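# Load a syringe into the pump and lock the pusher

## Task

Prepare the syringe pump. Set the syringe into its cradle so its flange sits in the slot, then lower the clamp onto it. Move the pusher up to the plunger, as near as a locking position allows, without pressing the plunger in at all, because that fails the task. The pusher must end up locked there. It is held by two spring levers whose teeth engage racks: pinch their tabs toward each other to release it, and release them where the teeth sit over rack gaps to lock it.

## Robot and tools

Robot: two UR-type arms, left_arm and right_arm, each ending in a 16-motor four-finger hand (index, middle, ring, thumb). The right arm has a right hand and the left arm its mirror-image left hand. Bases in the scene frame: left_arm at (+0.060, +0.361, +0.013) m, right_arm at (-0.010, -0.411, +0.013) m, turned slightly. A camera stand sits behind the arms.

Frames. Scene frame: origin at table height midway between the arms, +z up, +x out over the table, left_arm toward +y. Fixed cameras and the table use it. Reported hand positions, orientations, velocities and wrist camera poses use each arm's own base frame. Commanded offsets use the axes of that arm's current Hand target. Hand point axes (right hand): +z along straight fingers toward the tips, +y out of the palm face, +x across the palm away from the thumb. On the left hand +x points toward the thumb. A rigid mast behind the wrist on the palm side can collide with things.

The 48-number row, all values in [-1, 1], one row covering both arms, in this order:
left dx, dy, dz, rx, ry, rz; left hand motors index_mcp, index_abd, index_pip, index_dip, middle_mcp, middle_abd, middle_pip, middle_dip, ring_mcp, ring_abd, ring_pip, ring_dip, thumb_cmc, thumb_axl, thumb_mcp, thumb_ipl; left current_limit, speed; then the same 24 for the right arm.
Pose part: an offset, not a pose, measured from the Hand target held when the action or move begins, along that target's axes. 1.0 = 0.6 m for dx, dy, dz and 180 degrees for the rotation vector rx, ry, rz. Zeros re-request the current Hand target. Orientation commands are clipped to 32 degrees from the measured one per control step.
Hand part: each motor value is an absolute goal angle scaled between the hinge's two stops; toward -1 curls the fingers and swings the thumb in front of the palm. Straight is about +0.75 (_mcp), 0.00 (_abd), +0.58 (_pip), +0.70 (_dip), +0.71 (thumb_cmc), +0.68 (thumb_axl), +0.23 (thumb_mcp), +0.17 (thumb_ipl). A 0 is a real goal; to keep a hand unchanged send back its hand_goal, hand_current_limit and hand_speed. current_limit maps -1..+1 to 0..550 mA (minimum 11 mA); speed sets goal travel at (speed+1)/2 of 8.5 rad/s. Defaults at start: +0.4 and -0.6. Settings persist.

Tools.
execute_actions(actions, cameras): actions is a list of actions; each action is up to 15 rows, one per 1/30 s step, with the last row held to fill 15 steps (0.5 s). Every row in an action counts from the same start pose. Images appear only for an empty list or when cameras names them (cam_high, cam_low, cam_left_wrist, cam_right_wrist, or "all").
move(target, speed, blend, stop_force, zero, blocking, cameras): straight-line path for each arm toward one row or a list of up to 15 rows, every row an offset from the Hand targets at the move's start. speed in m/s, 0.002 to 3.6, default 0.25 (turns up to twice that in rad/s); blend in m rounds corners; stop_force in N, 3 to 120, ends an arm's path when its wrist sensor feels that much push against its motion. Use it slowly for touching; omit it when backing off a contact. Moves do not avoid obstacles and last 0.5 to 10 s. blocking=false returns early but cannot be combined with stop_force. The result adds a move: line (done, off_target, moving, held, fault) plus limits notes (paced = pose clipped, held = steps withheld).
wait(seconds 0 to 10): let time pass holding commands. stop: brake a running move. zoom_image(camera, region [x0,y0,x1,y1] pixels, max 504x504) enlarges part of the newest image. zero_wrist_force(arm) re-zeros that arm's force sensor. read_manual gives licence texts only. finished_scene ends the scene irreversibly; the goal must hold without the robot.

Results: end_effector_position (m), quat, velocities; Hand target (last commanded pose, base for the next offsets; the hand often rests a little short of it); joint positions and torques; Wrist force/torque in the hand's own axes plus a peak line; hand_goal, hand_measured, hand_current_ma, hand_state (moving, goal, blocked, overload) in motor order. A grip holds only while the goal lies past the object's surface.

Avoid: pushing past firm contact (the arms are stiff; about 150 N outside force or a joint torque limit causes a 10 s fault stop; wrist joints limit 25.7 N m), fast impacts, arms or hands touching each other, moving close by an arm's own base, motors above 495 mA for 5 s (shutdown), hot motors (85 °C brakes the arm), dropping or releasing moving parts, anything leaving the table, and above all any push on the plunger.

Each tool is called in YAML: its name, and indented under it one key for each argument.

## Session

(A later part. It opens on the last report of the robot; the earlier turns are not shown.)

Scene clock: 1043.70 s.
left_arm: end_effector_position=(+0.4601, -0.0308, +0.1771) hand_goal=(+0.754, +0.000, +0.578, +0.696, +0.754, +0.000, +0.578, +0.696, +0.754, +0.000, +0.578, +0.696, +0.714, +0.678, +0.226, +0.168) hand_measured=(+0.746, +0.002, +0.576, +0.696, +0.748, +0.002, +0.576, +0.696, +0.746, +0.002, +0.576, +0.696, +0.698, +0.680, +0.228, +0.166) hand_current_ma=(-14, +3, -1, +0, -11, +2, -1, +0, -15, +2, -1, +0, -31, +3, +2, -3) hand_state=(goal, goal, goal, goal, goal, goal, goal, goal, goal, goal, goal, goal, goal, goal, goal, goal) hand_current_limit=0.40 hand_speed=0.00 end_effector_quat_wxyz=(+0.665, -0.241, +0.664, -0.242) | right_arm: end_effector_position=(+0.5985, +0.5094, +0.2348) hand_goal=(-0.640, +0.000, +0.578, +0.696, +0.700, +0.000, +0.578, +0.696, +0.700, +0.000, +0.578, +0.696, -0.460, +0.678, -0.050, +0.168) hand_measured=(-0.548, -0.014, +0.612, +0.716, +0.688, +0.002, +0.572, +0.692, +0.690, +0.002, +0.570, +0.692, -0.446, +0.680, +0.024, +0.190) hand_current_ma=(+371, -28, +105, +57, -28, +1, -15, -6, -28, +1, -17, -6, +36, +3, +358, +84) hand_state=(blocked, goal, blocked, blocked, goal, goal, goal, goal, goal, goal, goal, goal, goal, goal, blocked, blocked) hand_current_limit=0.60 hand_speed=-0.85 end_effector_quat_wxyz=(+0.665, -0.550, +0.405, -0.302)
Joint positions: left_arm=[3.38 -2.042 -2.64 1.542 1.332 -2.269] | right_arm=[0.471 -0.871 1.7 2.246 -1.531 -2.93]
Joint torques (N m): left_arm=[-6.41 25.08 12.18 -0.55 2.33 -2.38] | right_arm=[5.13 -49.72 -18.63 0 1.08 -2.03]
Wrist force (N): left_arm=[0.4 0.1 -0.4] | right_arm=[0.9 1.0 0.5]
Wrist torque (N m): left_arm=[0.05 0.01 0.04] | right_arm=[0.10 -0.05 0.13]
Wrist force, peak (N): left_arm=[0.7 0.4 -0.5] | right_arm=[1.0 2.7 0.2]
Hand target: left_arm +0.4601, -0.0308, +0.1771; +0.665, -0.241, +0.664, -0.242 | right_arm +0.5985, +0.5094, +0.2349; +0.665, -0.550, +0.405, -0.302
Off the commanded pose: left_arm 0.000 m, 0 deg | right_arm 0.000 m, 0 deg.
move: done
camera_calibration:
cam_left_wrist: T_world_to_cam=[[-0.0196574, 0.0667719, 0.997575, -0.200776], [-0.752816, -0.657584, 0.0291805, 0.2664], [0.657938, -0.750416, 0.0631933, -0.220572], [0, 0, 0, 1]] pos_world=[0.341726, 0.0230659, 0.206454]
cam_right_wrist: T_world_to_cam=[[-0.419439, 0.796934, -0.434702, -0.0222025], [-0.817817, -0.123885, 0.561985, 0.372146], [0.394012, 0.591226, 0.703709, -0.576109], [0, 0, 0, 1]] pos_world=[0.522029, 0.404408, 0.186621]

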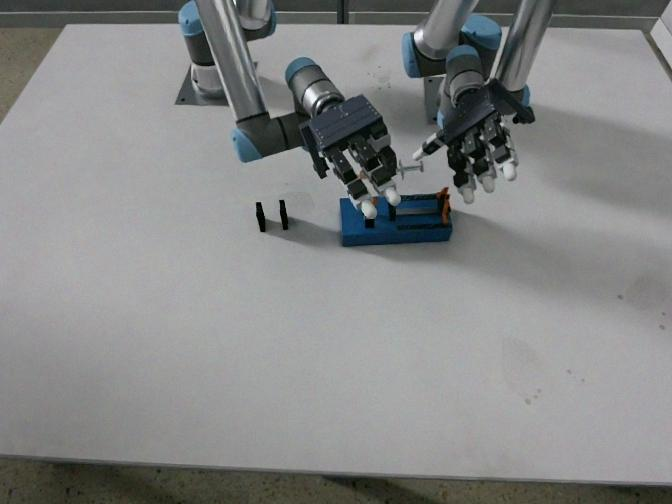

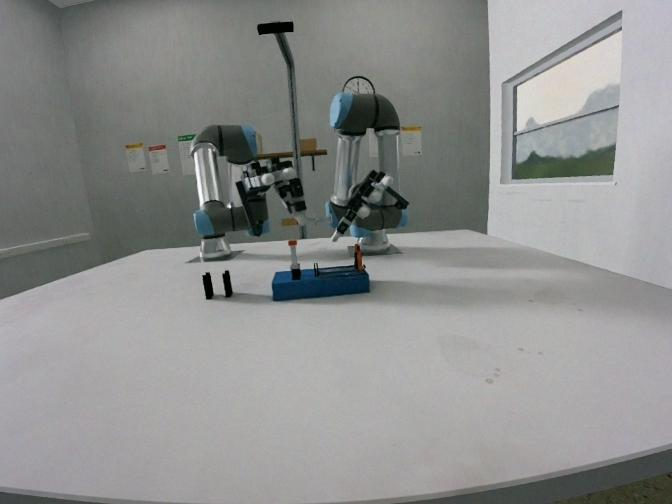

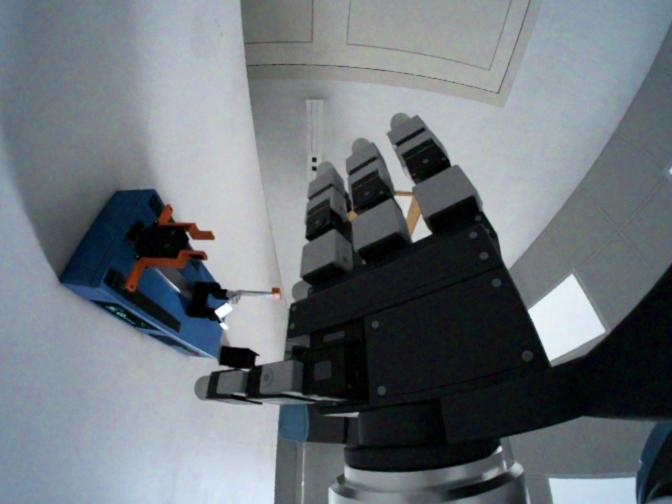

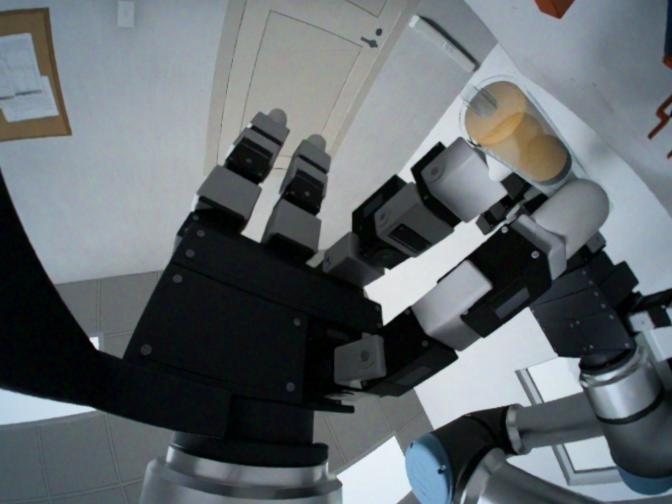

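move:
  target:
    - [0, 0, 0, 0, 0, 0, 0.754, 0, 0.577, 0.696, 0.754, 0, 0.577, 0.696, 0.754, 0, 0.577, 0.696, 0.714, 0.678, 0.226, 0.168, 0.4, 0.0, 0, 0, 0, 0, 0, 0, -0.64, -0.08, 0.577, 0.696, 0.7, 0, 0.577, 0.696, 0.7, 0, 0.577, 0.696, -0.51, 0.678, -0.05, 0.168, 0.6, -0.92]
    - [0, 0, 0, 0, 0, 0, 0.754, 0, 0.577, 0.696, 0.754, 0, 0.577, 0.696, 0.754, 0, 0.577, 0.696, 0.714, 0.678, 0.226, 0.168, 0.4, 0.0, 0, 0, 0, 0, 0, 0, -0.64, -0.16, 0.577, 0.696, 0.7, 0, 0.577, 0.696, 0.7, 0, 0.577, 0.696, -0.555, 0.678, -0.05, 0.168, 0.6, -0.92]
    - [0, 0, 0, 0, 0, 0, 0.754, 0, 0.577, 0.696, 0.754, 0, 0.577, 0.696, 0.754, 0, 0.577, 0.696, 0.714, 0.678, 0.226, 0.168, 0.4, 0.0, 0, 0, 0, 0, 0, 0, -0.64, -0.24, 0.577, 0.696, 0.7, 0, 0.577, 0.696, 0.7, 0, 0.577, 0.696, -0.6, 0.678, -0.05, 0.168, 0.6, -0.92]
  speed: 0.1
  cameras: ["cam_high", "cam_low", "cam_right_wrist"]

zoom_image:
  camera: "cam_low"
  region: [260, 190, 380, 305]

zoom_image:
  camera: "cam_high"
  region: [330, 130, 460, 250]

zoom_image:
  camera: "cam_right_wrist"
  region: [430, 0, 672, 240]

Scene clock: 1107.47 s.
left_arm: end_effector_position=(+0.4601, -0.0308, +0.1771) hand_goal=(+0.754, +0.000, +0.578, +0.696, +0.754, +0.000, +0.578, +0.696, +0.754, +0.000, +0.578, +0.696, +0.714, +0.678, +0.226, +0.168) hand_measured=(+0.746, +0.002, +0.576, +0.696, +0.748, +0.002, +0.576, +0.696, +0.746, +0.002, +0.576, +0.696, +0.698, +0.680, +0.228, +0.166) hand_current_ma=(-14, +3, -1, +0, -11, +2, -1, +0, -15, +2, -1, +0, -31, +3, +2, -3) hand_state=(goal, goal, goal, goal, goal, goal, goal, goal, goal, goal, goal, goal, goal, goal, goal, goal) hand_current_limit=0.40 hand_speed=0.00 end_effector_quat_wxyz=(+0.665, -0.241, +0.664, -0.242) | right_arm: end_effector_position=(+0.5985, +0.5094, +0.2349) hand_goal=(-0.640, -0.240, +0.578, +0.696, +0.700, +0.000, +0.578, +0.696, +0.700, +0.000, +0.578, +0.696, -0.600, +0.678, -0.050, +0.168) hand_measured=(-0.548, -0.252, +0.612, +0.716, +0.688, +0.002, +0.572, +0.692, +0.690, +0.002, +0.570, +0.692, -0.568, +0.680, +0.014, +0.190) hand_current_ma=(+371, -25, +105, +57, -28, +1, -15, -6, -28, +1, -17, -6, +100, +3, +309, +84) hand_state=(blocked, goal, blocked, blocked, goal, goal, goal, goal, goal, goal, goal, goal, blocked, goal, blocked, blocked) hand_current_limit=0.60 hand_speed=-0.92 end_effector_quat_wxyz=(+0.665, -0.550, +0.405, -0.302)
Joint positions: left_arm=[3.38 -2.042 -2.64 1.542 1.332 -2.269] | right_arm=[0.471 -0.871 1.7 2.246 -1.531 -2.93]
Joint torques (N m): left_arm=[-6.55 18.06 11.61 -0.63 2.36 -2.37] | right_arm=[6.86 -40.02 -28.91 0.09 -0.83 -0.71]
Wrist force (N): left_arm=[0.6 -0.2 -0.4] | right_arm=[1.0 0.9 0.4]
Wrist torque (N m): left_arm=[0.03 -0.03 0.07] | right_arm=[0.11 -0.06 0.16]
Wrist force, peak (N): left_arm=[0.7 0.2 -0.5] | right_arm=[1.4 0.6 0.7]
Hand target: left_arm +0.4601, -0.0308, +0.1771; +0.665, -0.241, +0.664, -0.242 | right_arm +0.5985, +0.5094, +0.2349; +0.665, -0.550, +0.405, -0.302
Off the commanded pose: left_arm 0.000 m, 0 deg | right_arm 0.000 m, 0 deg.
move: done
camera_calibration:
cam_right_wrist: T_world_to_cam=[[-0.419469, 0.79693, -0.434681, -0.0221895], [-0.817857, -0.123996, 0.561903, 0.372227], [0.393899, 0.591208, 0.703787, -0.576058], [0, 0, 0, 1]] pos_world=[0.522029, 0.404408, 0.186621]
Images, in order (width x height): cam_high 672x504, cam_low 672x504, cam_right_wrist 672x504.

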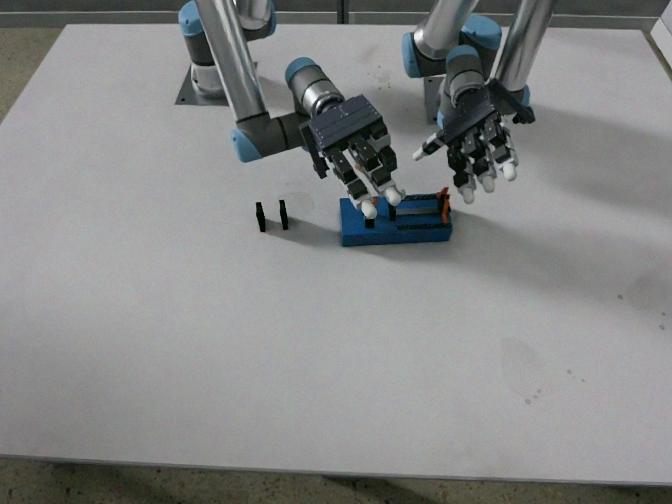

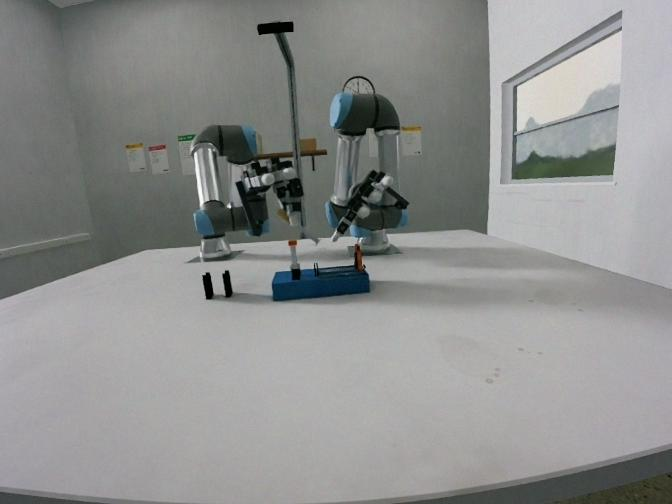

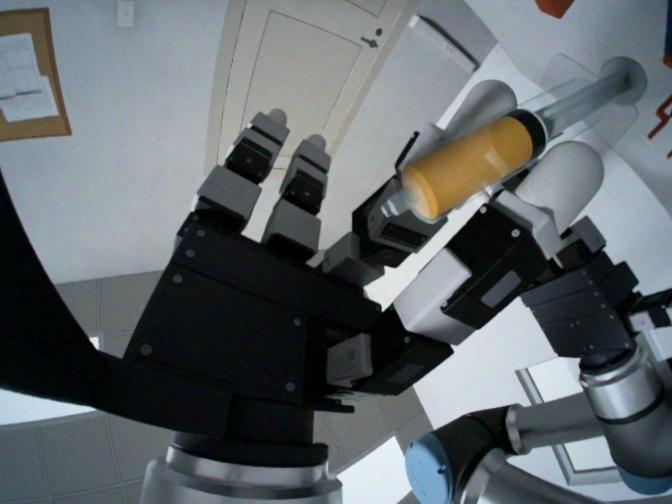

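Scaled by 4.200 from the camera's 672x504 image, which has a finer 960x720 frame.

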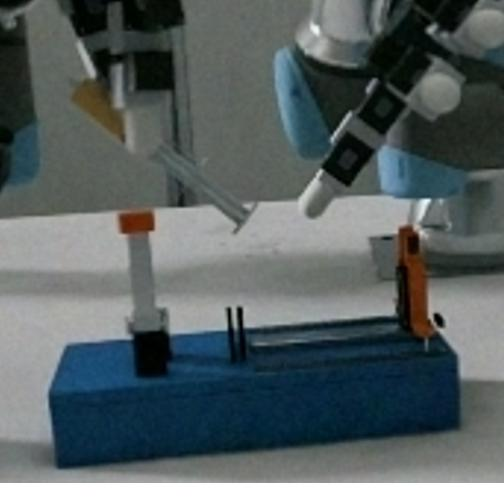

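Scaled by 3.877 from the camera's 672x504 image, which has a finer 960x720 frame.

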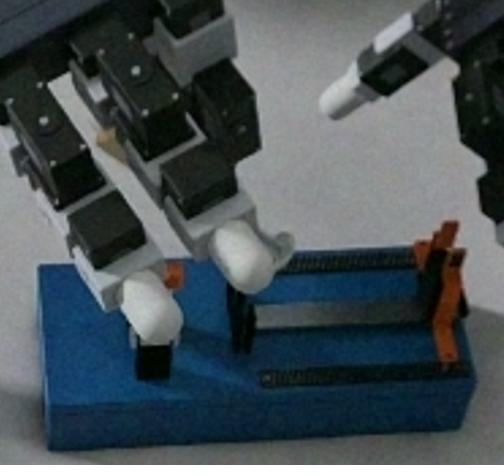

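Scaled by 2.083 from the camera's 672x504 image, which has a finer 960x720 frame.

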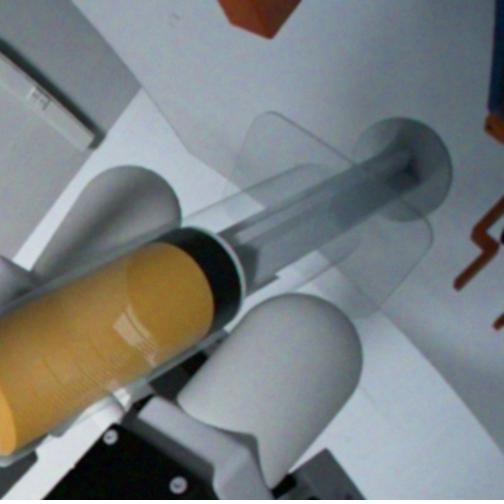

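move:
  target:
    - [0, 0, 0, 0, 0, 0, 0.754, 0, 0.577, 0.696, 0.754, 0, 0.577, 0.696, 0.754, 0, 0.577, 0.696, 0.714, 0.678, 0.226, 0.168, 0.4, 0.0, 0, 0, 0, 0, 0, 0, -0.64, 0.0, 0.577, 0.696, 0.7, 0, 0.577, 0.696, 0.7, 0, 0.577, 0.696, -0.47, 0.678, -0.05, 0.168, 0.6, -0.85]
  speed: 0.1
  cameras: ["cam_high", "cam_low", "cam_right_wrist"]

zoom_image:
  camera: "cam_low"
  region: [260, 190, 380, 305]

zoom_image:
  camera: "cam_high"
  region: [330, 130, 460, 250]

zoom_image:
  camera: "cam_right_wrist"
  region: [430, 0, 672, 240]

Scene clock: 1114.10 s.
left_arm: end_effector_position=(+0.4601, -0.0308, +0.1771) hand_goal=(+0.754, +0.000, +0.578, +0.696, +0.754, +0.000, +0.578, +0.696, +0.754, +0.000, +0.578, +0.696, +0.714, +0.678, +0.226, +0.168) hand_measured=(+0.746, +0.002, +0.576, +0.696, +0.748, +0.002, +0.576, +0.696, +0.746, +0.002, +0.576, +0.696, +0.698, +0.680, +0.228, +0.166) hand_current_ma=(-14, +3, -1, +0, -11, +2, -1, +0, -15, +2, -1, +0, -31, +3, +2, -3) hand_state=(goal, goal, goal, goal, goal, goal, goal, goal, goal, goal, goal, goal, goal, goal, goal, goal) hand_current_limit=0.40 hand_speed=0.00 end_effector_quat_wxyz=(+0.665, -0.241, +0.664, -0.242) | right_arm: end_effector_position=(+0.5985, +0.5094, +0.2349) hand_goal=(-0.640, +0.000, +0.578, +0.696, +0.700, +0.000, +0.578, +0.696, +0.700, +0.000, +0.578, +0.696, -0.470, +0.678, -0.050, +0.168) hand_measured=(-0.550, -0.056, +0.618, +0.720, +0.688, +0.002, +0.572, +0.692, +0.690, +0.002, +0.570, +0.692, -0.446, +0.682, +0.006, +0.192) hand_current_ma=(+362, -160, +126, +68, -28, +1, -15, -6, -28, +1, -17, -6, +71, +7, +258, +92) hand_state=(blocked, blocked, blocked, blocked, goal, goal, goal, goal, goal, goal, goal, goal, blocked, goal, blocked, blocked) hand_current_limit=0.60 hand_speed=-0.85 end_effector_quat_wxyz=(+0.665, -0.550, +0.405, -0.302)
Joint positions: left_arm=[3.38 -2.042 -2.64 1.542 1.332 -2.269] | right_arm=[0.471 -0.871 1.7 2.246 -1.531 -2.93]
Joint torques (N m): left_arm=[-7.33 18.75 12.55 -0.54 2.69 -2.26] | right_arm=[6.71 -40.15 -29.23 0.06 -0.68 0.52]
Wrist force (N): left_arm=[0.5 0.2 -0.5] | right_arm=[1.0 0.4 0.2]
Wrist torque (N m): left_arm=[0.08 0.00 0.05] | right_arm=[0.05 -0.06 0.12]
Wrist force, peak (N): left_arm=[0.8 0.0 -0.4] | right_arm=[1.1 0.9 0.7]
Hand target: left_arm +0.4601, -0.0308, +0.1771; +0.665, -0.241, +0.664, -0.242 | right_arm +0.5985, +0.5094, +0.2349; +0.665, -0.550, +0.405, -0.302
Off the commanded pose: left_arm 0.000 m, 0 deg | right_arm 0.000 m, 0 deg.
move: done
camera_calibration:
cam_right_wrist: T_world_to_cam=[[-0.419469, 0.79693, -0.434681, -0.0221895], [-0.817857, -0.123996, 0.561903, 0.372227], [0.393899, 0.591208, 0.703787, -0.576058], [0, 0, 0, 1]] pos_world=[0.522029, 0.404408, 0.186621]
Images, in order (width x height): cam_high 672x504, cam_low 672x504, cam_right_wrist 672x504.

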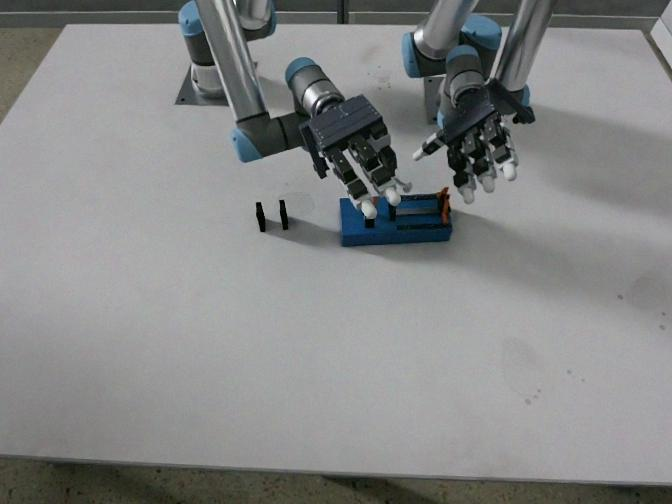

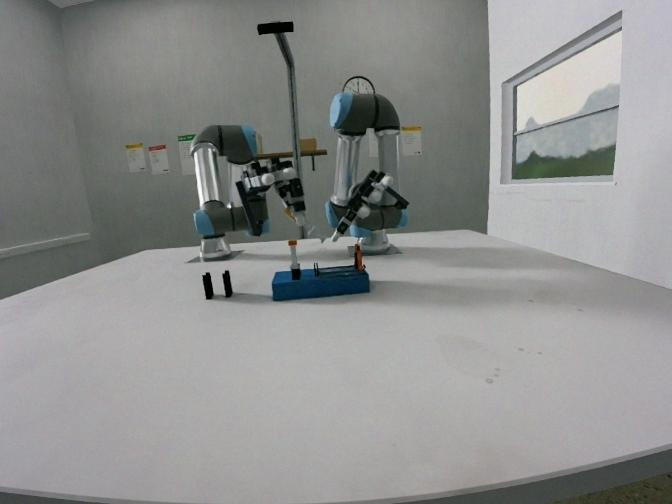

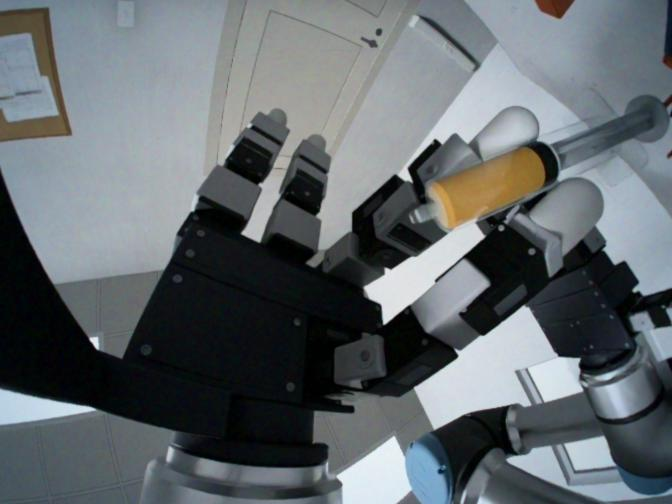

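Scaled by 4.200 from the camera's 672x504 image, which has a finer 960x720 frame.

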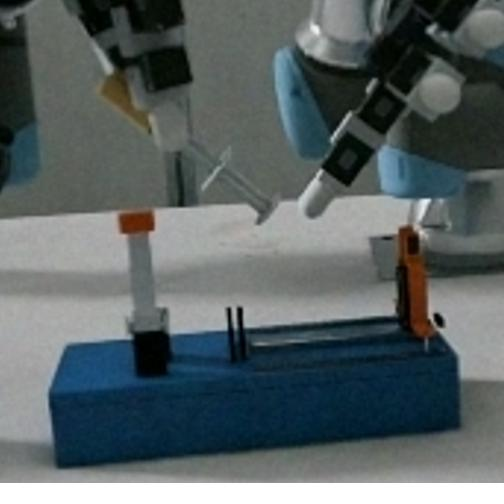

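Scaled by 3.877 from the camera's 672x504 image, which has a finer 960x720 frame.

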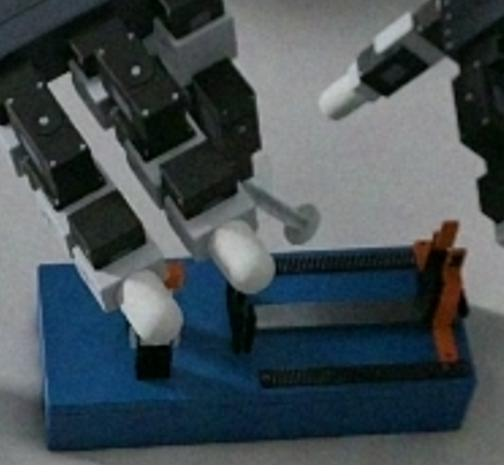

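Scaled by 2.083 from the camera's 672x504 image, which has a finer 960x720 frame.

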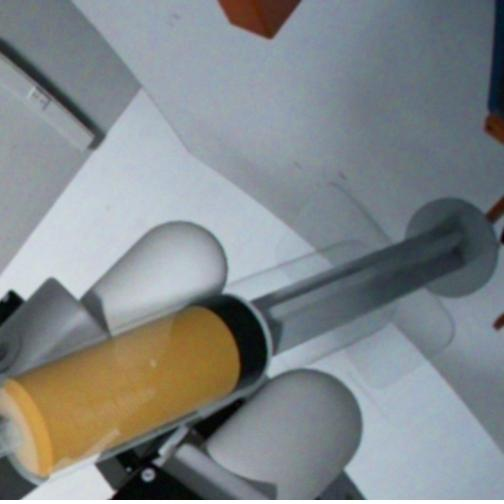

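move:
  target:
    - [0, 0, 0, 0, 0, 0, 0.754, 0, 0.577, 0.696, 0.754, 0, 0.577, 0.696, 0.754, 0, 0.577, 0.696, 0.714, 0.678, 0.226, 0.168, 0.4, 0.0, 0.4305, -0.107, -0.2313, 0, 0, 0, -0.64, 0.0, 0.577, 0.696, 0.7, 0, 0.577, 0.696, 0.7, 0, 0.577, 0.696, -0.47, 0.678, -0.05, 0.168, 0.6, -0.85]
    - [0, 0, 0, 0, 0, 0, 0.754, 0, 0.577, 0.696, 0.754, 0, 0.577, 0.696, 0.754, 0, 0.577, 0.696, 0.714, 0.678, 0.226, 0.168, 0.4, 0.0, 0.4938, -0.0542, -0.2623, 0, 0, 0, -0.64, 0.0, 0.577, 0.696, 0.7, 0, 0.577, 0.696, 0.7, 0, 0.577, 0.696, -0.47, 0.678, -0.05, 0.168, 0.6, -0.85]
  speed: 0.2
  blend: [0.02, 0]
  cameras: ["cam_high", "cam_low", "cam_right_wrist"]

zoom_image:
  camera: "cam_low"
  region: [150, 190, 250, 305]

zoom_image:
  camera: "cam_high"
  region: [200, 130, 310, 240]

zoom_image:
  camera: "cam_right_wrist"
  region: [430, 0, 672, 240]

Scene clock: 1169.27 s.
left_arm: end_effector_position=(+0.4601, -0.0308, +0.1771) hand_goal=(+0.754, +0.000, +0.578, +0.696, +0.754, +0.000, +0.578, +0.696, +0.754, +0.000, +0.578, +0.696, +0.714, +0.678, +0.226, +0.168) hand_measured=(+0.746, +0.002, +0.576, +0.696, +0.748, +0.002, +0.576, +0.696, +0.746, +0.002, +0.576, +0.696, +0.698, +0.680, +0.228, +0.166) hand_current_ma=(-14, +3, -1, +0, -11, +2, -1, +0, -15, +2, -1, +0, -31, +3, +2, -3) hand_state=(goal, goal, goal, goal, goal, goal, goal, goal, goal, goal, goal, goal, goal, goal, goal, goal) hand_current_limit=0.40 hand_speed=0.00 end_effector_quat_wxyz=(+0.665, -0.241, +0.664, -0.242) | right_arm: end_effector_position=(+0.6082, +0.1750, +0.1949) hand_goal=(-0.640, +0.000, +0.578, +0.696, +0.700, +0.000, +0.578, +0.696, +0.700, +0.000, +0.578, +0.696, -0.470, +0.678, -0.050, +0.168) hand_measured=(-0.550, -0.054, +0.618, +0.720, +0.688, +0.002, +0.572, +0.692, +0.690, +0.002, +0.570, +0.692, -0.444, +0.682, +0.006, +0.192) hand_current_ma=(+362, -152, +126, +68, -28, +1, -15, -6, -28, +1, -17, -6, +74, +8, +258, +93) hand_state=(blocked, blocked, blocked, blocked, goal, goal, goal, goal, goal, goal, goal, goal, blocked, goal, blocked, blocked) hand_current_limit=0.60 hand_speed=-0.85 end_effector_quat_wxyz=(+0.665, -0.550, +0.405, -0.301)
Joint positions: left_arm=[3.38 -2.042 -2.64 1.542 1.332 -2.269] | right_arm=[-0.259 -0.966 2.088 1.927 -0.803 -2.868]
Joint torques (N m): left_arm=[-7.14 18.13 12.75 -0.39 2.25 -2.4] | right_arm=[-7.2 -27.25 -22.45 -2.45 1.1 -2.01]
Wrist force (N): left_arm=[0.6 0.1 -0.2] | right_arm=[1.1 0.6 0.2]
Wrist torque (N m): left_arm=[0.04 0.00 0.05] | right_arm=[0.06 -0.07 0.04]
Wrist force, peak (N): left_arm=[0.8 0.0 -0.5] | right_arm=[2.2 2.2 -0.5]
Hand target: left_arm +0.4601, -0.0308, +0.1771; +0.665, -0.241, +0.664, -0.242 | right_arm +0.6082, +0.1749, +0.1948; +0.665, -0.550, +0.405, -0.302
Off the commanded pose: left_arm 0.000 m, 0 deg | right_arm 0.000 m, 0 deg.
move: done
camera_calibration:
cam_right_wrist: T_world_to_cam=[[-0.41949, 0.796992, -0.434548, 0.230973], [-0.817794, -0.124024, 0.561988, 0.361128], [0.394005, 0.591119, 0.703802, -0.35408], [0, 0, 0, 1]] pos_world=[0.531729, 0.0700086, 0.146621]
Images, in order (width x height): cam_high 672x504, cam_low 672x504, cam_right_wrist 672x504.

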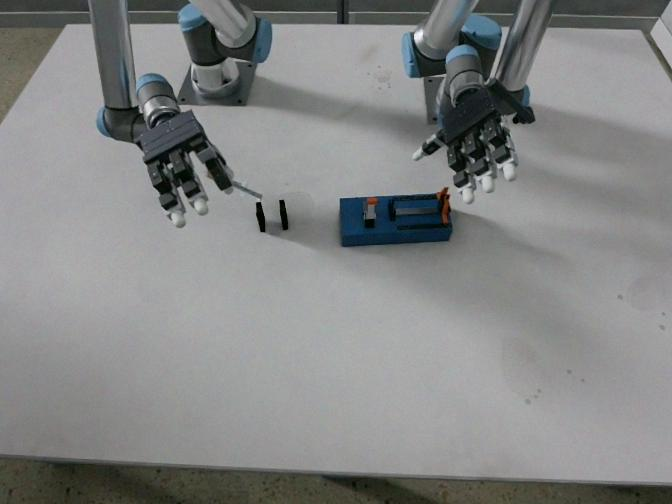

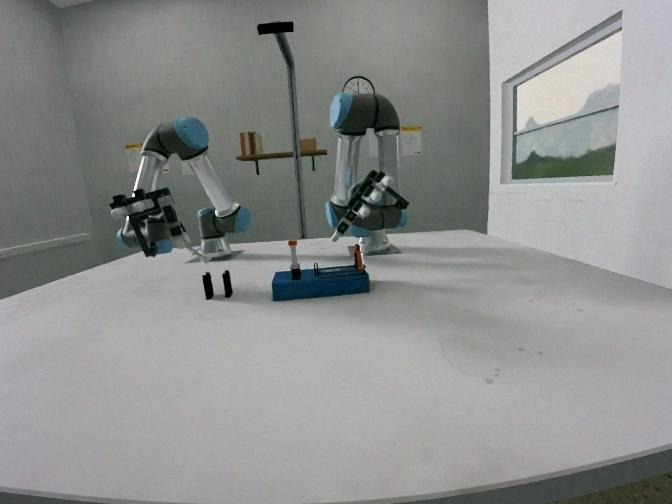

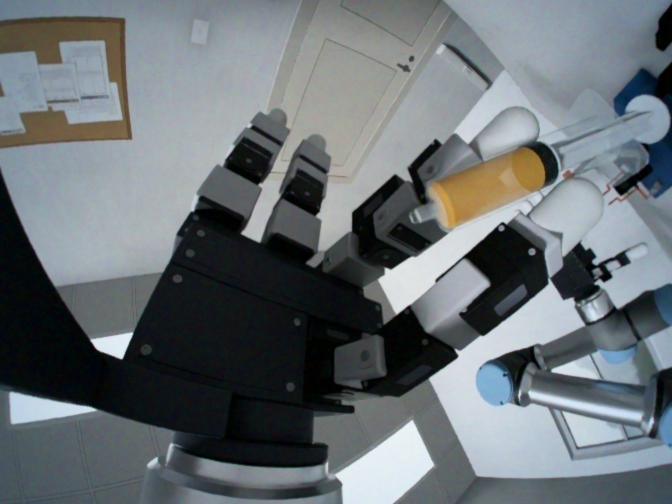

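Scaled by 4.383 from the camera's 672x504 image, which has a finer 960x720 frame.

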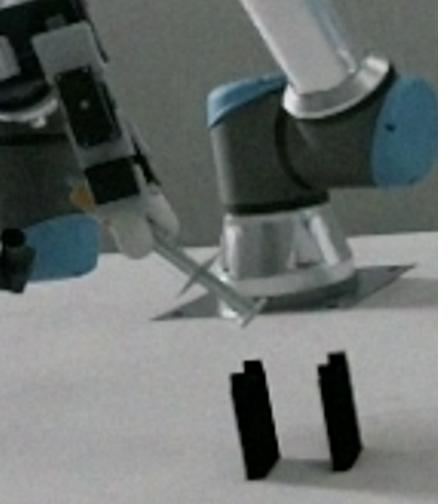

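Scaled by 4.582 from the camera's 672x504 image, which has a finer 960x720 frame.

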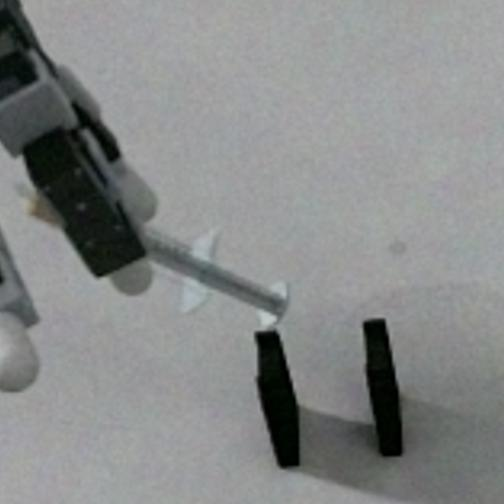

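Scaled by 2.083 from the camera's 672x504 image, which has a finer 960x720 frame.

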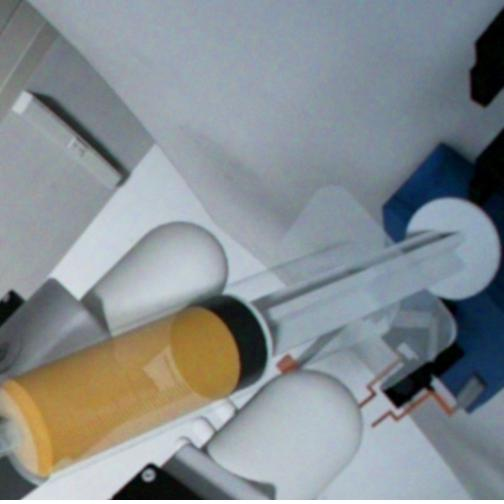

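move:
  target:
    - [0, 0, 0, 0, 0, 0, 0.754, 0, 0.577, 0.696, 0.754, 0, 0.577, 0.696, 0.754, 0, 0.577, 0.696, 0.714, 0.678, 0.226, 0.168, 0.4, 0.0, -0.0037, 0.1037, 0.0065, 0, 0, 0, -0.64, 0.0, 0.577, 0.696, 0.7, 0, 0.577, 0.696, 0.7, 0, 0.577, 0.696, -0.47, 0.678, -0.05, 0.168, 0.6, -0.85]
  speed: 0.1
  stop_force: 5
  cameras: ["cam_high", "cam_low"]

zoom_image:
  camera: "cam_low"
  region: [170, 220, 250, 305]

zoom_image:
  camera: "cam_high"
  region: [210, 150, 300, 240]

Scene clock: 1189.47 s.
left_arm: end_effector_position=(+0.4601, -0.0308, +0.1771) hand_goal=(+0.754, +0.000, +0.578, +0.696, +0.754, +0.000, +0.578, +0.696, +0.754, +0.000, +0.578, +0.696, +0.714, +0.678, +0.226, +0.168) hand_measured=(+0.746, +0.002, +0.576, +0.696, +0.748, +0.002, +0.576, +0.696, +0.746, +0.002, +0.576, +0.696, +0.698, +0.680, +0.228, +0.166) hand_current_ma=(-14, +3, -1, +0, -11, +2, -1, +0, -15, +2, -1, +0, -31, +3, +2, -3) hand_state=(goal, goal, goal, goal, goal, goal, goal, goal, goal, goal, goal, goal, goal, goal, goal, goal) hand_current_limit=0.40 hand_speed=0.00 end_effector_quat_wxyz=(+0.665, -0.241, +0.664, -0.242) | right_arm: end_effector_position=(+0.6078, +0.1919, +0.1349) hand_goal=(-0.640, +0.000, +0.578, +0.696, +0.700, +0.000, +0.578, +0.696, +0.700, +0.000, +0.578, +0.696, -0.470, +0.678, -0.050, +0.168) hand_measured=(-0.550, -0.052, +0.618, +0.720, +0.688, +0.002, +0.572, +0.692, +0.690, +0.002, +0.570, +0.692, -0.444, +0.682, +0.006, +0.192) hand_current_ma=(+362, -149, +128, +69, -28, +1, -15, -6, -28, +1, -17, -6, +74, +8, +258, +93) hand_state=(blocked, blocked, blocked, blocked, goal, goal, goal, goal, goal, goal, goal, goal, blocked, goal, blocked, blocked) hand_current_limit=0.60 hand_speed=-0.85 end_effector_quat_wxyz=(+0.665, -0.550, +0.405, -0.302)
Joint positions: left_arm=[3.38 -2.042 -2.64 1.542 1.332 -2.269] | right_arm=[-0.219 -0.815 2.072 1.795 -0.843 -2.873]
Joint torques (N m): left_arm=[-5.71 18.34 12.86 -0.32 2.31 -2.33] | right_arm=[-8.32 -30.6 4.67 -2.77 1.13 2.07]
Wrist force (N): left_arm=[0.4 0.0 -0.1] | right_arm=[1.1 0.8 0.4]
Wrist torque (N m): left_arm=[0.03 0.02 0.05] | right_arm=[0.10 -0.07 0.13]
Wrist force, peak (N): left_arm=[0.7 0.0 -0.7] | right_arm=[2.7 -1.8 -0.5]
Hand target: left_arm +0.4601, -0.0308, +0.1771; +0.665, -0.241, +0.664, -0.242 | right_arm +0.6078, +0.1919, +0.1348; +0.665, -0.550, +0.405, -0.302
Off the commanded pose: left_arm 0.000 m, 0 deg | right_arm 0.000 m, 0 deg.
move: done
Images, in order (width x height): cam_high 672x504, cam_low 672x504.

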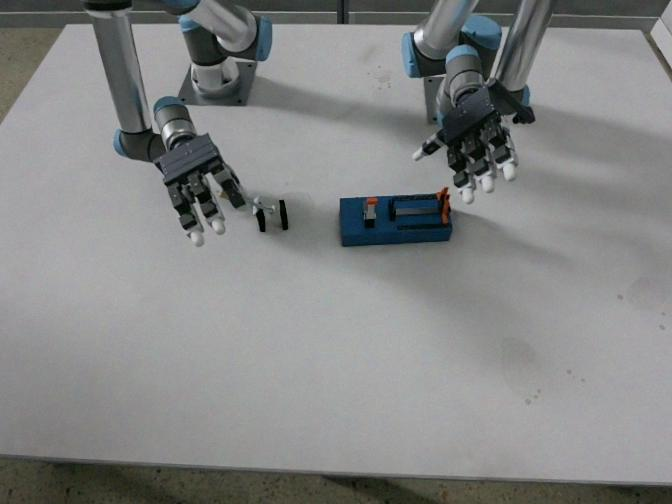

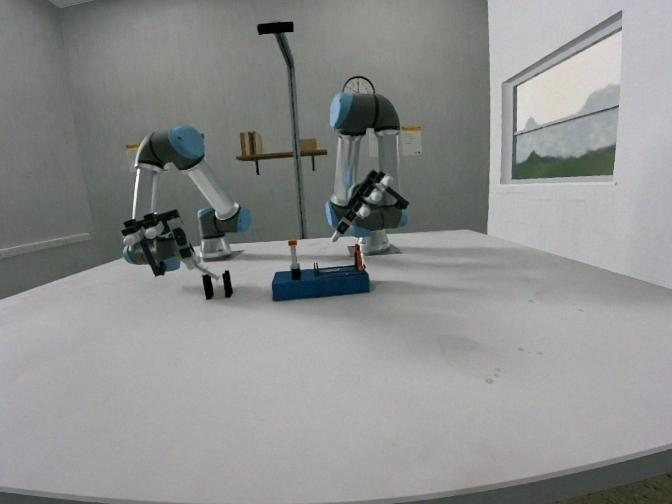

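Scaled by 5.929 from the camera's 672x504 image, which has a finer 960x720 frame.

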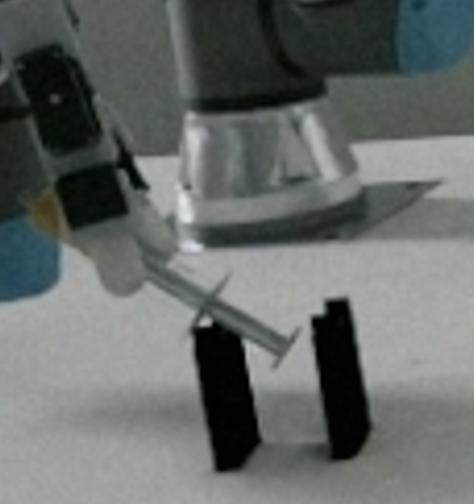

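Scaled by 5.600 from the camera's 672x504 image, which has a finer 960x720 frame.

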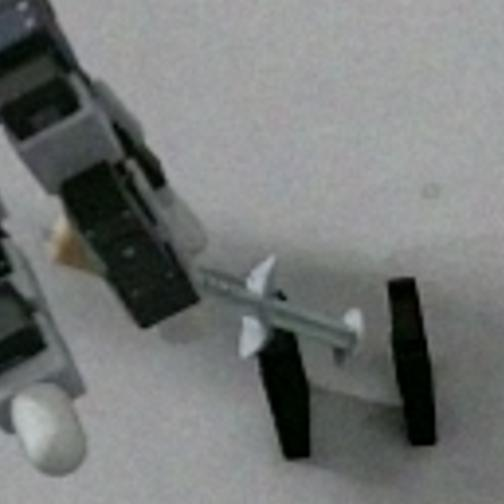

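move:
  target:
    - [0, 0, 0, 0, 0, 0, 0.754, 0, 0.577, 0.696, 0.754, 0, 0.577, 0.696, 0.754, 0, 0.577, 0.696, 0.714, 0.678, 0.226, 0.168, 0.4, 0.0, 0.0332, 0.05, -0.0155, 0, 0, 0, -0.64, 0.0, 0.577, 0.696, 0.7, 0, 0.577, 0.696, 0.7, 0, 0.577, 0.696, -0.47, 0.678, -0.05, 0.168, 0.6, -0.85]
  speed: 0.03
  stop_force: 6
  cameras: ["cam_high", "cam_low"]

zoom_image:
  camera: "cam_low"
  region: [170, 220, 250, 305]

zoom_image:
  camera: "cam_high"
  region: [210, 150, 300, 240]

Scene clock: 1200.80 s.
left_arm: end_effector_position=(+0.4601, -0.0308, +0.1771) hand_goal=(+0.754, +0.000, +0.578, +0.696, +0.754, +0.000, +0.578, +0.696, +0.754, +0.000, +0.578, +0.696, +0.714, +0.678, +0.226, +0.168) hand_measured=(+0.746, +0.002, +0.576, +0.696, +0.748, +0.002, +0.576, +0.696, +0.746, +0.002, +0.576, +0.696, +0.698, +0.680, +0.228, +0.166) hand_current_ma=(-14, +3, -1, +0, -11, +2, -1, +0, -15, +2, -1, +0, -31, +3, +2, -3) hand_state=(goal, goal, goal, goal, goal, goal, goal, goal, goal, goal, goal, goal, goal, goal, goal, goal) hand_current_limit=0.40 hand_speed=0.00 end_effector_quat_wxyz=(+0.665, -0.241, +0.664, -0.242) | right_arm: end_effector_position=(+0.6081, +0.1769, +0.1008) hand_goal=(-0.640, +0.000, +0.578, +0.696, +0.700, +0.000, +0.578, +0.696, +0.700, +0.000, +0.578, +0.696, -0.470, +0.678, -0.050, +0.168) hand_measured=(-0.550, -0.050, +0.620, +0.722, +0.688, +0.002, +0.572, +0.692, +0.690, +0.002, +0.570, +0.692, -0.446, +0.682, +0.006, +0.192) hand_current_ma=(+362, -141, +130, +72, -28, +1, -15, -6, -28, +1, -17, -6, +67, +8, +258, +93) hand_state=(blocked, blocked, blocked, blocked, goal, goal, goal, goal, goal, goal, goal, goal, blocked, goal, blocked, blocked) hand_current_limit=0.60 hand_speed=-0.85 end_effector_quat_wxyz=(+0.665, -0.550, +0.405, -0.302)
Joint positions: left_arm=[3.38 -2.042 -2.64 1.542 1.332 -2.269] | right_arm=[-0.255 -0.728 2.055 1.722 -0.808 -2.869]
Joint torques (N m): left_arm=[-6.85 20.09 11.12 -0.27 2.27 -2.13] | right_arm=[7.32 -53.78 6.45 0.7 -1.76 0.64]
Wrist force (N): left_arm=[0.4 0.2 -0.2] | right_arm=[1.3 0.2 1.0]
Wrist torque (N m): left_arm=[0.07 -0.01 0.05] | right_arm=[-0.01 -0.12 0.06]
Wrist force, peak (N): left_arm=[0.3 0.3 -0.9] | right_arm=[3.2 -3.0 0.0]
Hand target: left_arm +0.4601, -0.0308, +0.1771; +0.665, -0.241, +0.664, -0.242 | right_arm +0.6081, +0.1769, +0.1008; +0.665, -0.550, +0.405, -0.302
Off the commanded pose: left_arm 0.000 m, 0 deg | right_arm 0.000 m, 0 deg.
move: done
Images, in order (width x height): cam_high 672x504, cam_low 672x504.

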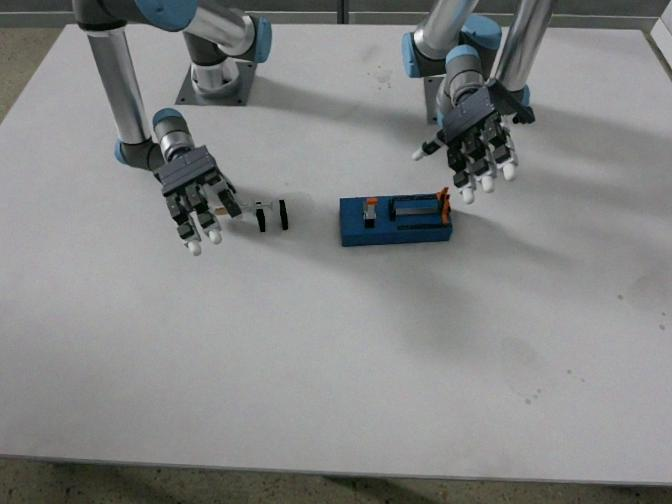

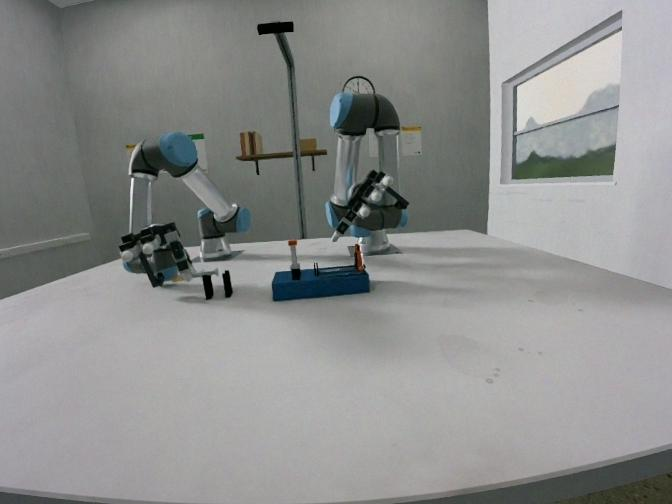

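Scaled by 5.929 from the camera's 672x504 image, which has a finer 960x720 frame.

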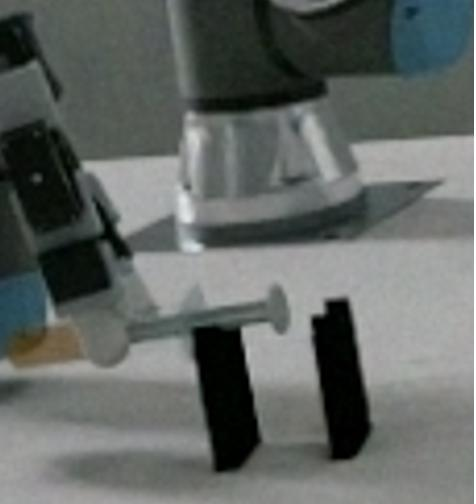

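Scaled by 5.600 from the camera's 672x504 image, which has a finer 960x720 frame.

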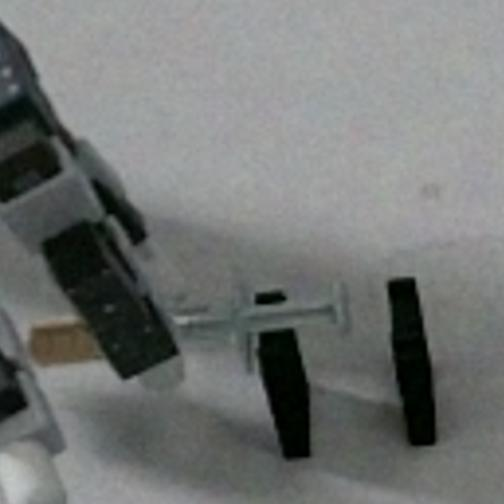

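move:
  target:
    - [0, 0, 0, 0, 0, 0, 0.754, 0, 0.577, 0.696, 0.754, 0, 0.577, 0.696, 0.754, 0, 0.577, 0.696, 0.714, 0.678, 0.226, 0.168, 0.4, 0.0, -0.012, -0.057, 0.0039, 0, 0, 0, -0.64, 0.0, 0.577, 0.696, 0.7, 0, 0.577, 0.696, 0.7, 0, 0.577, 0.696, -0.47, 0.678, -0.05, 0.168, 0.6, -0.85]
    - [0, 0, 0, 0, 0, 0, 0.754, 0, 0.577, 0.696, 0.754, 0, 0.577, 0.696, 0.754, 0, 0.577, 0.696, 0.714, 0.678, 0.226, 0.168, 0.4, 0.0, -0.1365, -0.0273, 0.0523, 0, 0, 0, -0.64, 0.0, 0.577, 0.696, 0.7, 0, 0.577, 0.696, 0.7, 0, 0.577, 0.696, -0.47, 0.678, -0.05, 0.168, 0.6, -0.85]
  speed: 0.1
  cameras: ["cam_high", "cam_low", "cam_right_wrist"]

zoom_image:
  camera: "cam_low"
  region: [180, 220, 270, 305]

zoom_image:
  camera: "cam_high"
  region: [230, 150, 320, 240]

zoom_image:
  camera: "cam_right_wrist"
  region: [430, 0, 672, 240]

Scene clock: 1215.60 s.
left_arm: end_effector_position=(+0.4601, -0.0308, +0.1771) hand_goal=(+0.754, +0.000, +0.578, +0.696, +0.754, +0.000, +0.578, +0.696, +0.754, +0.000, +0.578, +0.696, +0.714, +0.678, +0.226, +0.168) hand_measured=(+0.746, +0.002, +0.576, +0.696, +0.748, +0.002, +0.576, +0.696, +0.746, +0.002, +0.576, +0.696, +0.698, +0.680, +0.228, +0.166) hand_current_ma=(-14, +3, -1, +0, -11, +2, -1, +0, -15, +2, -1, +0, -31, +3, +2, -3) hand_state=(goal, goal, goal, goal, goal, goal, goal, goal, goal, goal, goal, goal, goal, goal, goal, goal) hand_current_limit=0.40 hand_speed=0.00 end_effector_quat_wxyz=(+0.665, -0.241, +0.664, -0.242) | right_arm: end_effector_position=(+0.5961, +0.2580, +0.1358) hand_goal=(-0.640, +0.000, +0.578, +0.696, +0.700, +0.000, +0.578, +0.696, +0.700, +0.000, +0.578, +0.696, -0.470, +0.678, -0.050, +0.168) hand_measured=(-0.550, -0.050, +0.620, +0.722, +0.688, +0.002, +0.572, +0.692, +0.690, +0.002, +0.570, +0.692, -0.446, +0.682, +0.006, +0.192) hand_current_ma=(+362, -141, +130, +72, -28, +1, -15, -6, -28, +1, -17, -6, +67, +8, +258, +93) hand_state=(blocked, blocked, blocked, blocked, goal, goal, goal, goal, goal, goal, goal, goal, blocked, goal, blocked, blocked) hand_current_limit=0.60 hand_speed=-0.85 end_effector_quat_wxyz=(+0.665, -0.550, +0.405, -0.302)
Joint positions: left_arm=[3.38 -2.042 -2.64 1.542 1.332 -2.269] | right_arm=[-0.06 -0.817 2.075 1.805 -1.001 -2.89]
Joint torques (N m): left_arm=[-6.63 18.16 11.75 -0.5 2.4 -2.22] | right_arm=[5.42 -33.19 0.79 -3.22 -0.96 1.96]
Wrist force (N): left_arm=[0.5 0.3 0.1] | right_arm=[1.0 0.7 0.4]
Wrist torque (N m): left_arm=[0.05 0.02 0.04] | right_arm=[0.07 -0.07 0.11]
Wrist force, peak (N): left_arm=[0.9 0.2 -0.5] | right_arm=[2.1 0.7 0.1]
Hand target: left_arm +0.4601, -0.0308, +0.1771; +0.665, -0.241, +0.664, -0.242 | right_arm +0.5960, +0.2581, +0.1358; +0.665, -0.550, +0.405, -0.302
Off the commanded pose: left_arm 0.000 m, 0 deg | right_arm 0.000 m, 0 deg.
move: done
camera_calibration:
cam_right_wrist: T_world_to_cam=[[-0.419396, 0.796855, -0.43489, 0.134111], [-0.817985, -0.12395, 0.561727, 0.394796], [0.39371, 0.59132, 0.703799, -0.356728], [0, 0, 0, 1]] pos_world=[0.51963, 0.153008, 0.0876209]
Images, in order (width x height): cam_high 672x504, cam_low 672x504, cam_right_wrist 672x504.

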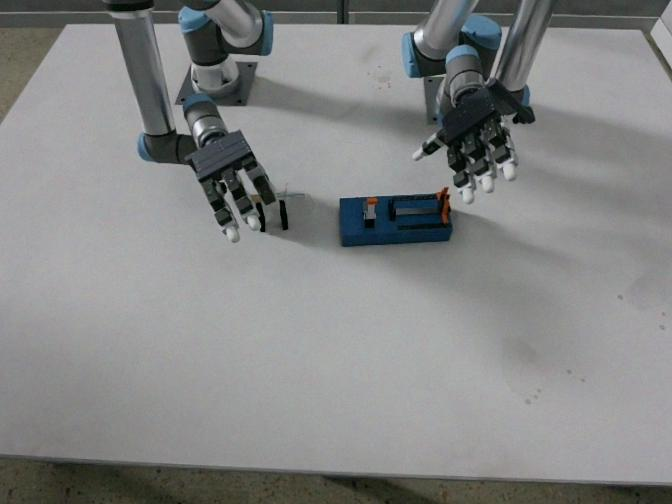

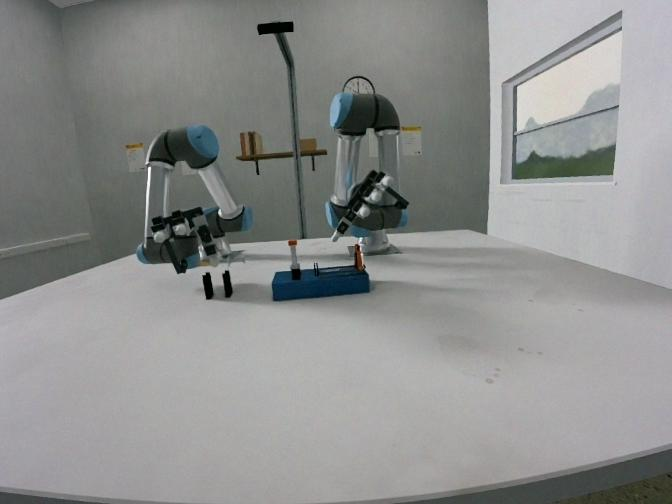

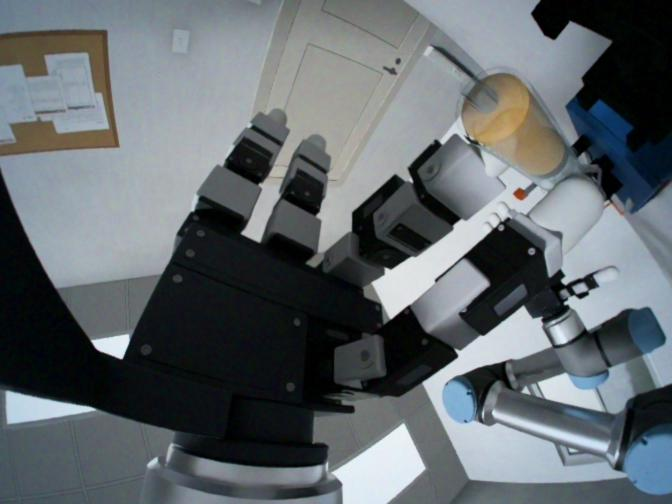

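Scaled by 5.600 from the camera's 672x504 image, which has a finer 960x720 frame.

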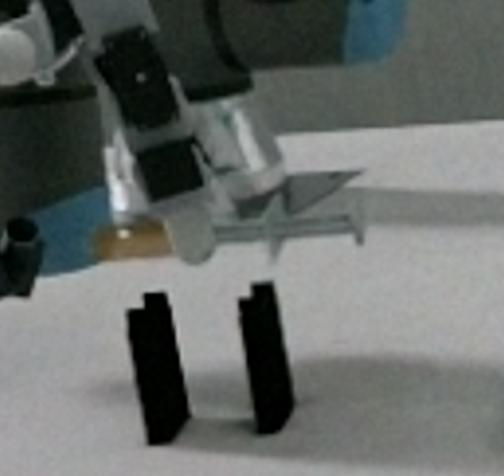

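Scaled by 5.600 from the camera's 672x504 image, which has a finer 960x720 frame.

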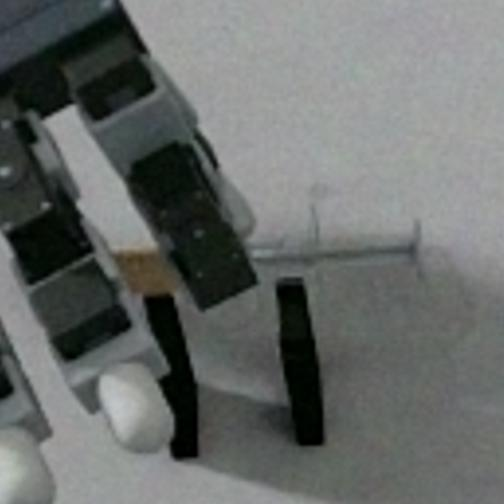

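Scaled by 2.083 from the camera's 672x504 image, which has a finer 960x720 frame.

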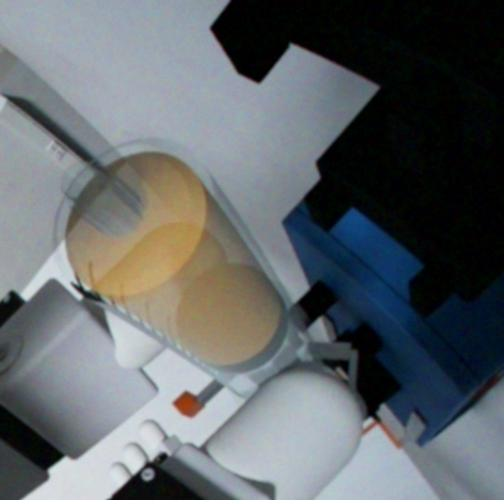

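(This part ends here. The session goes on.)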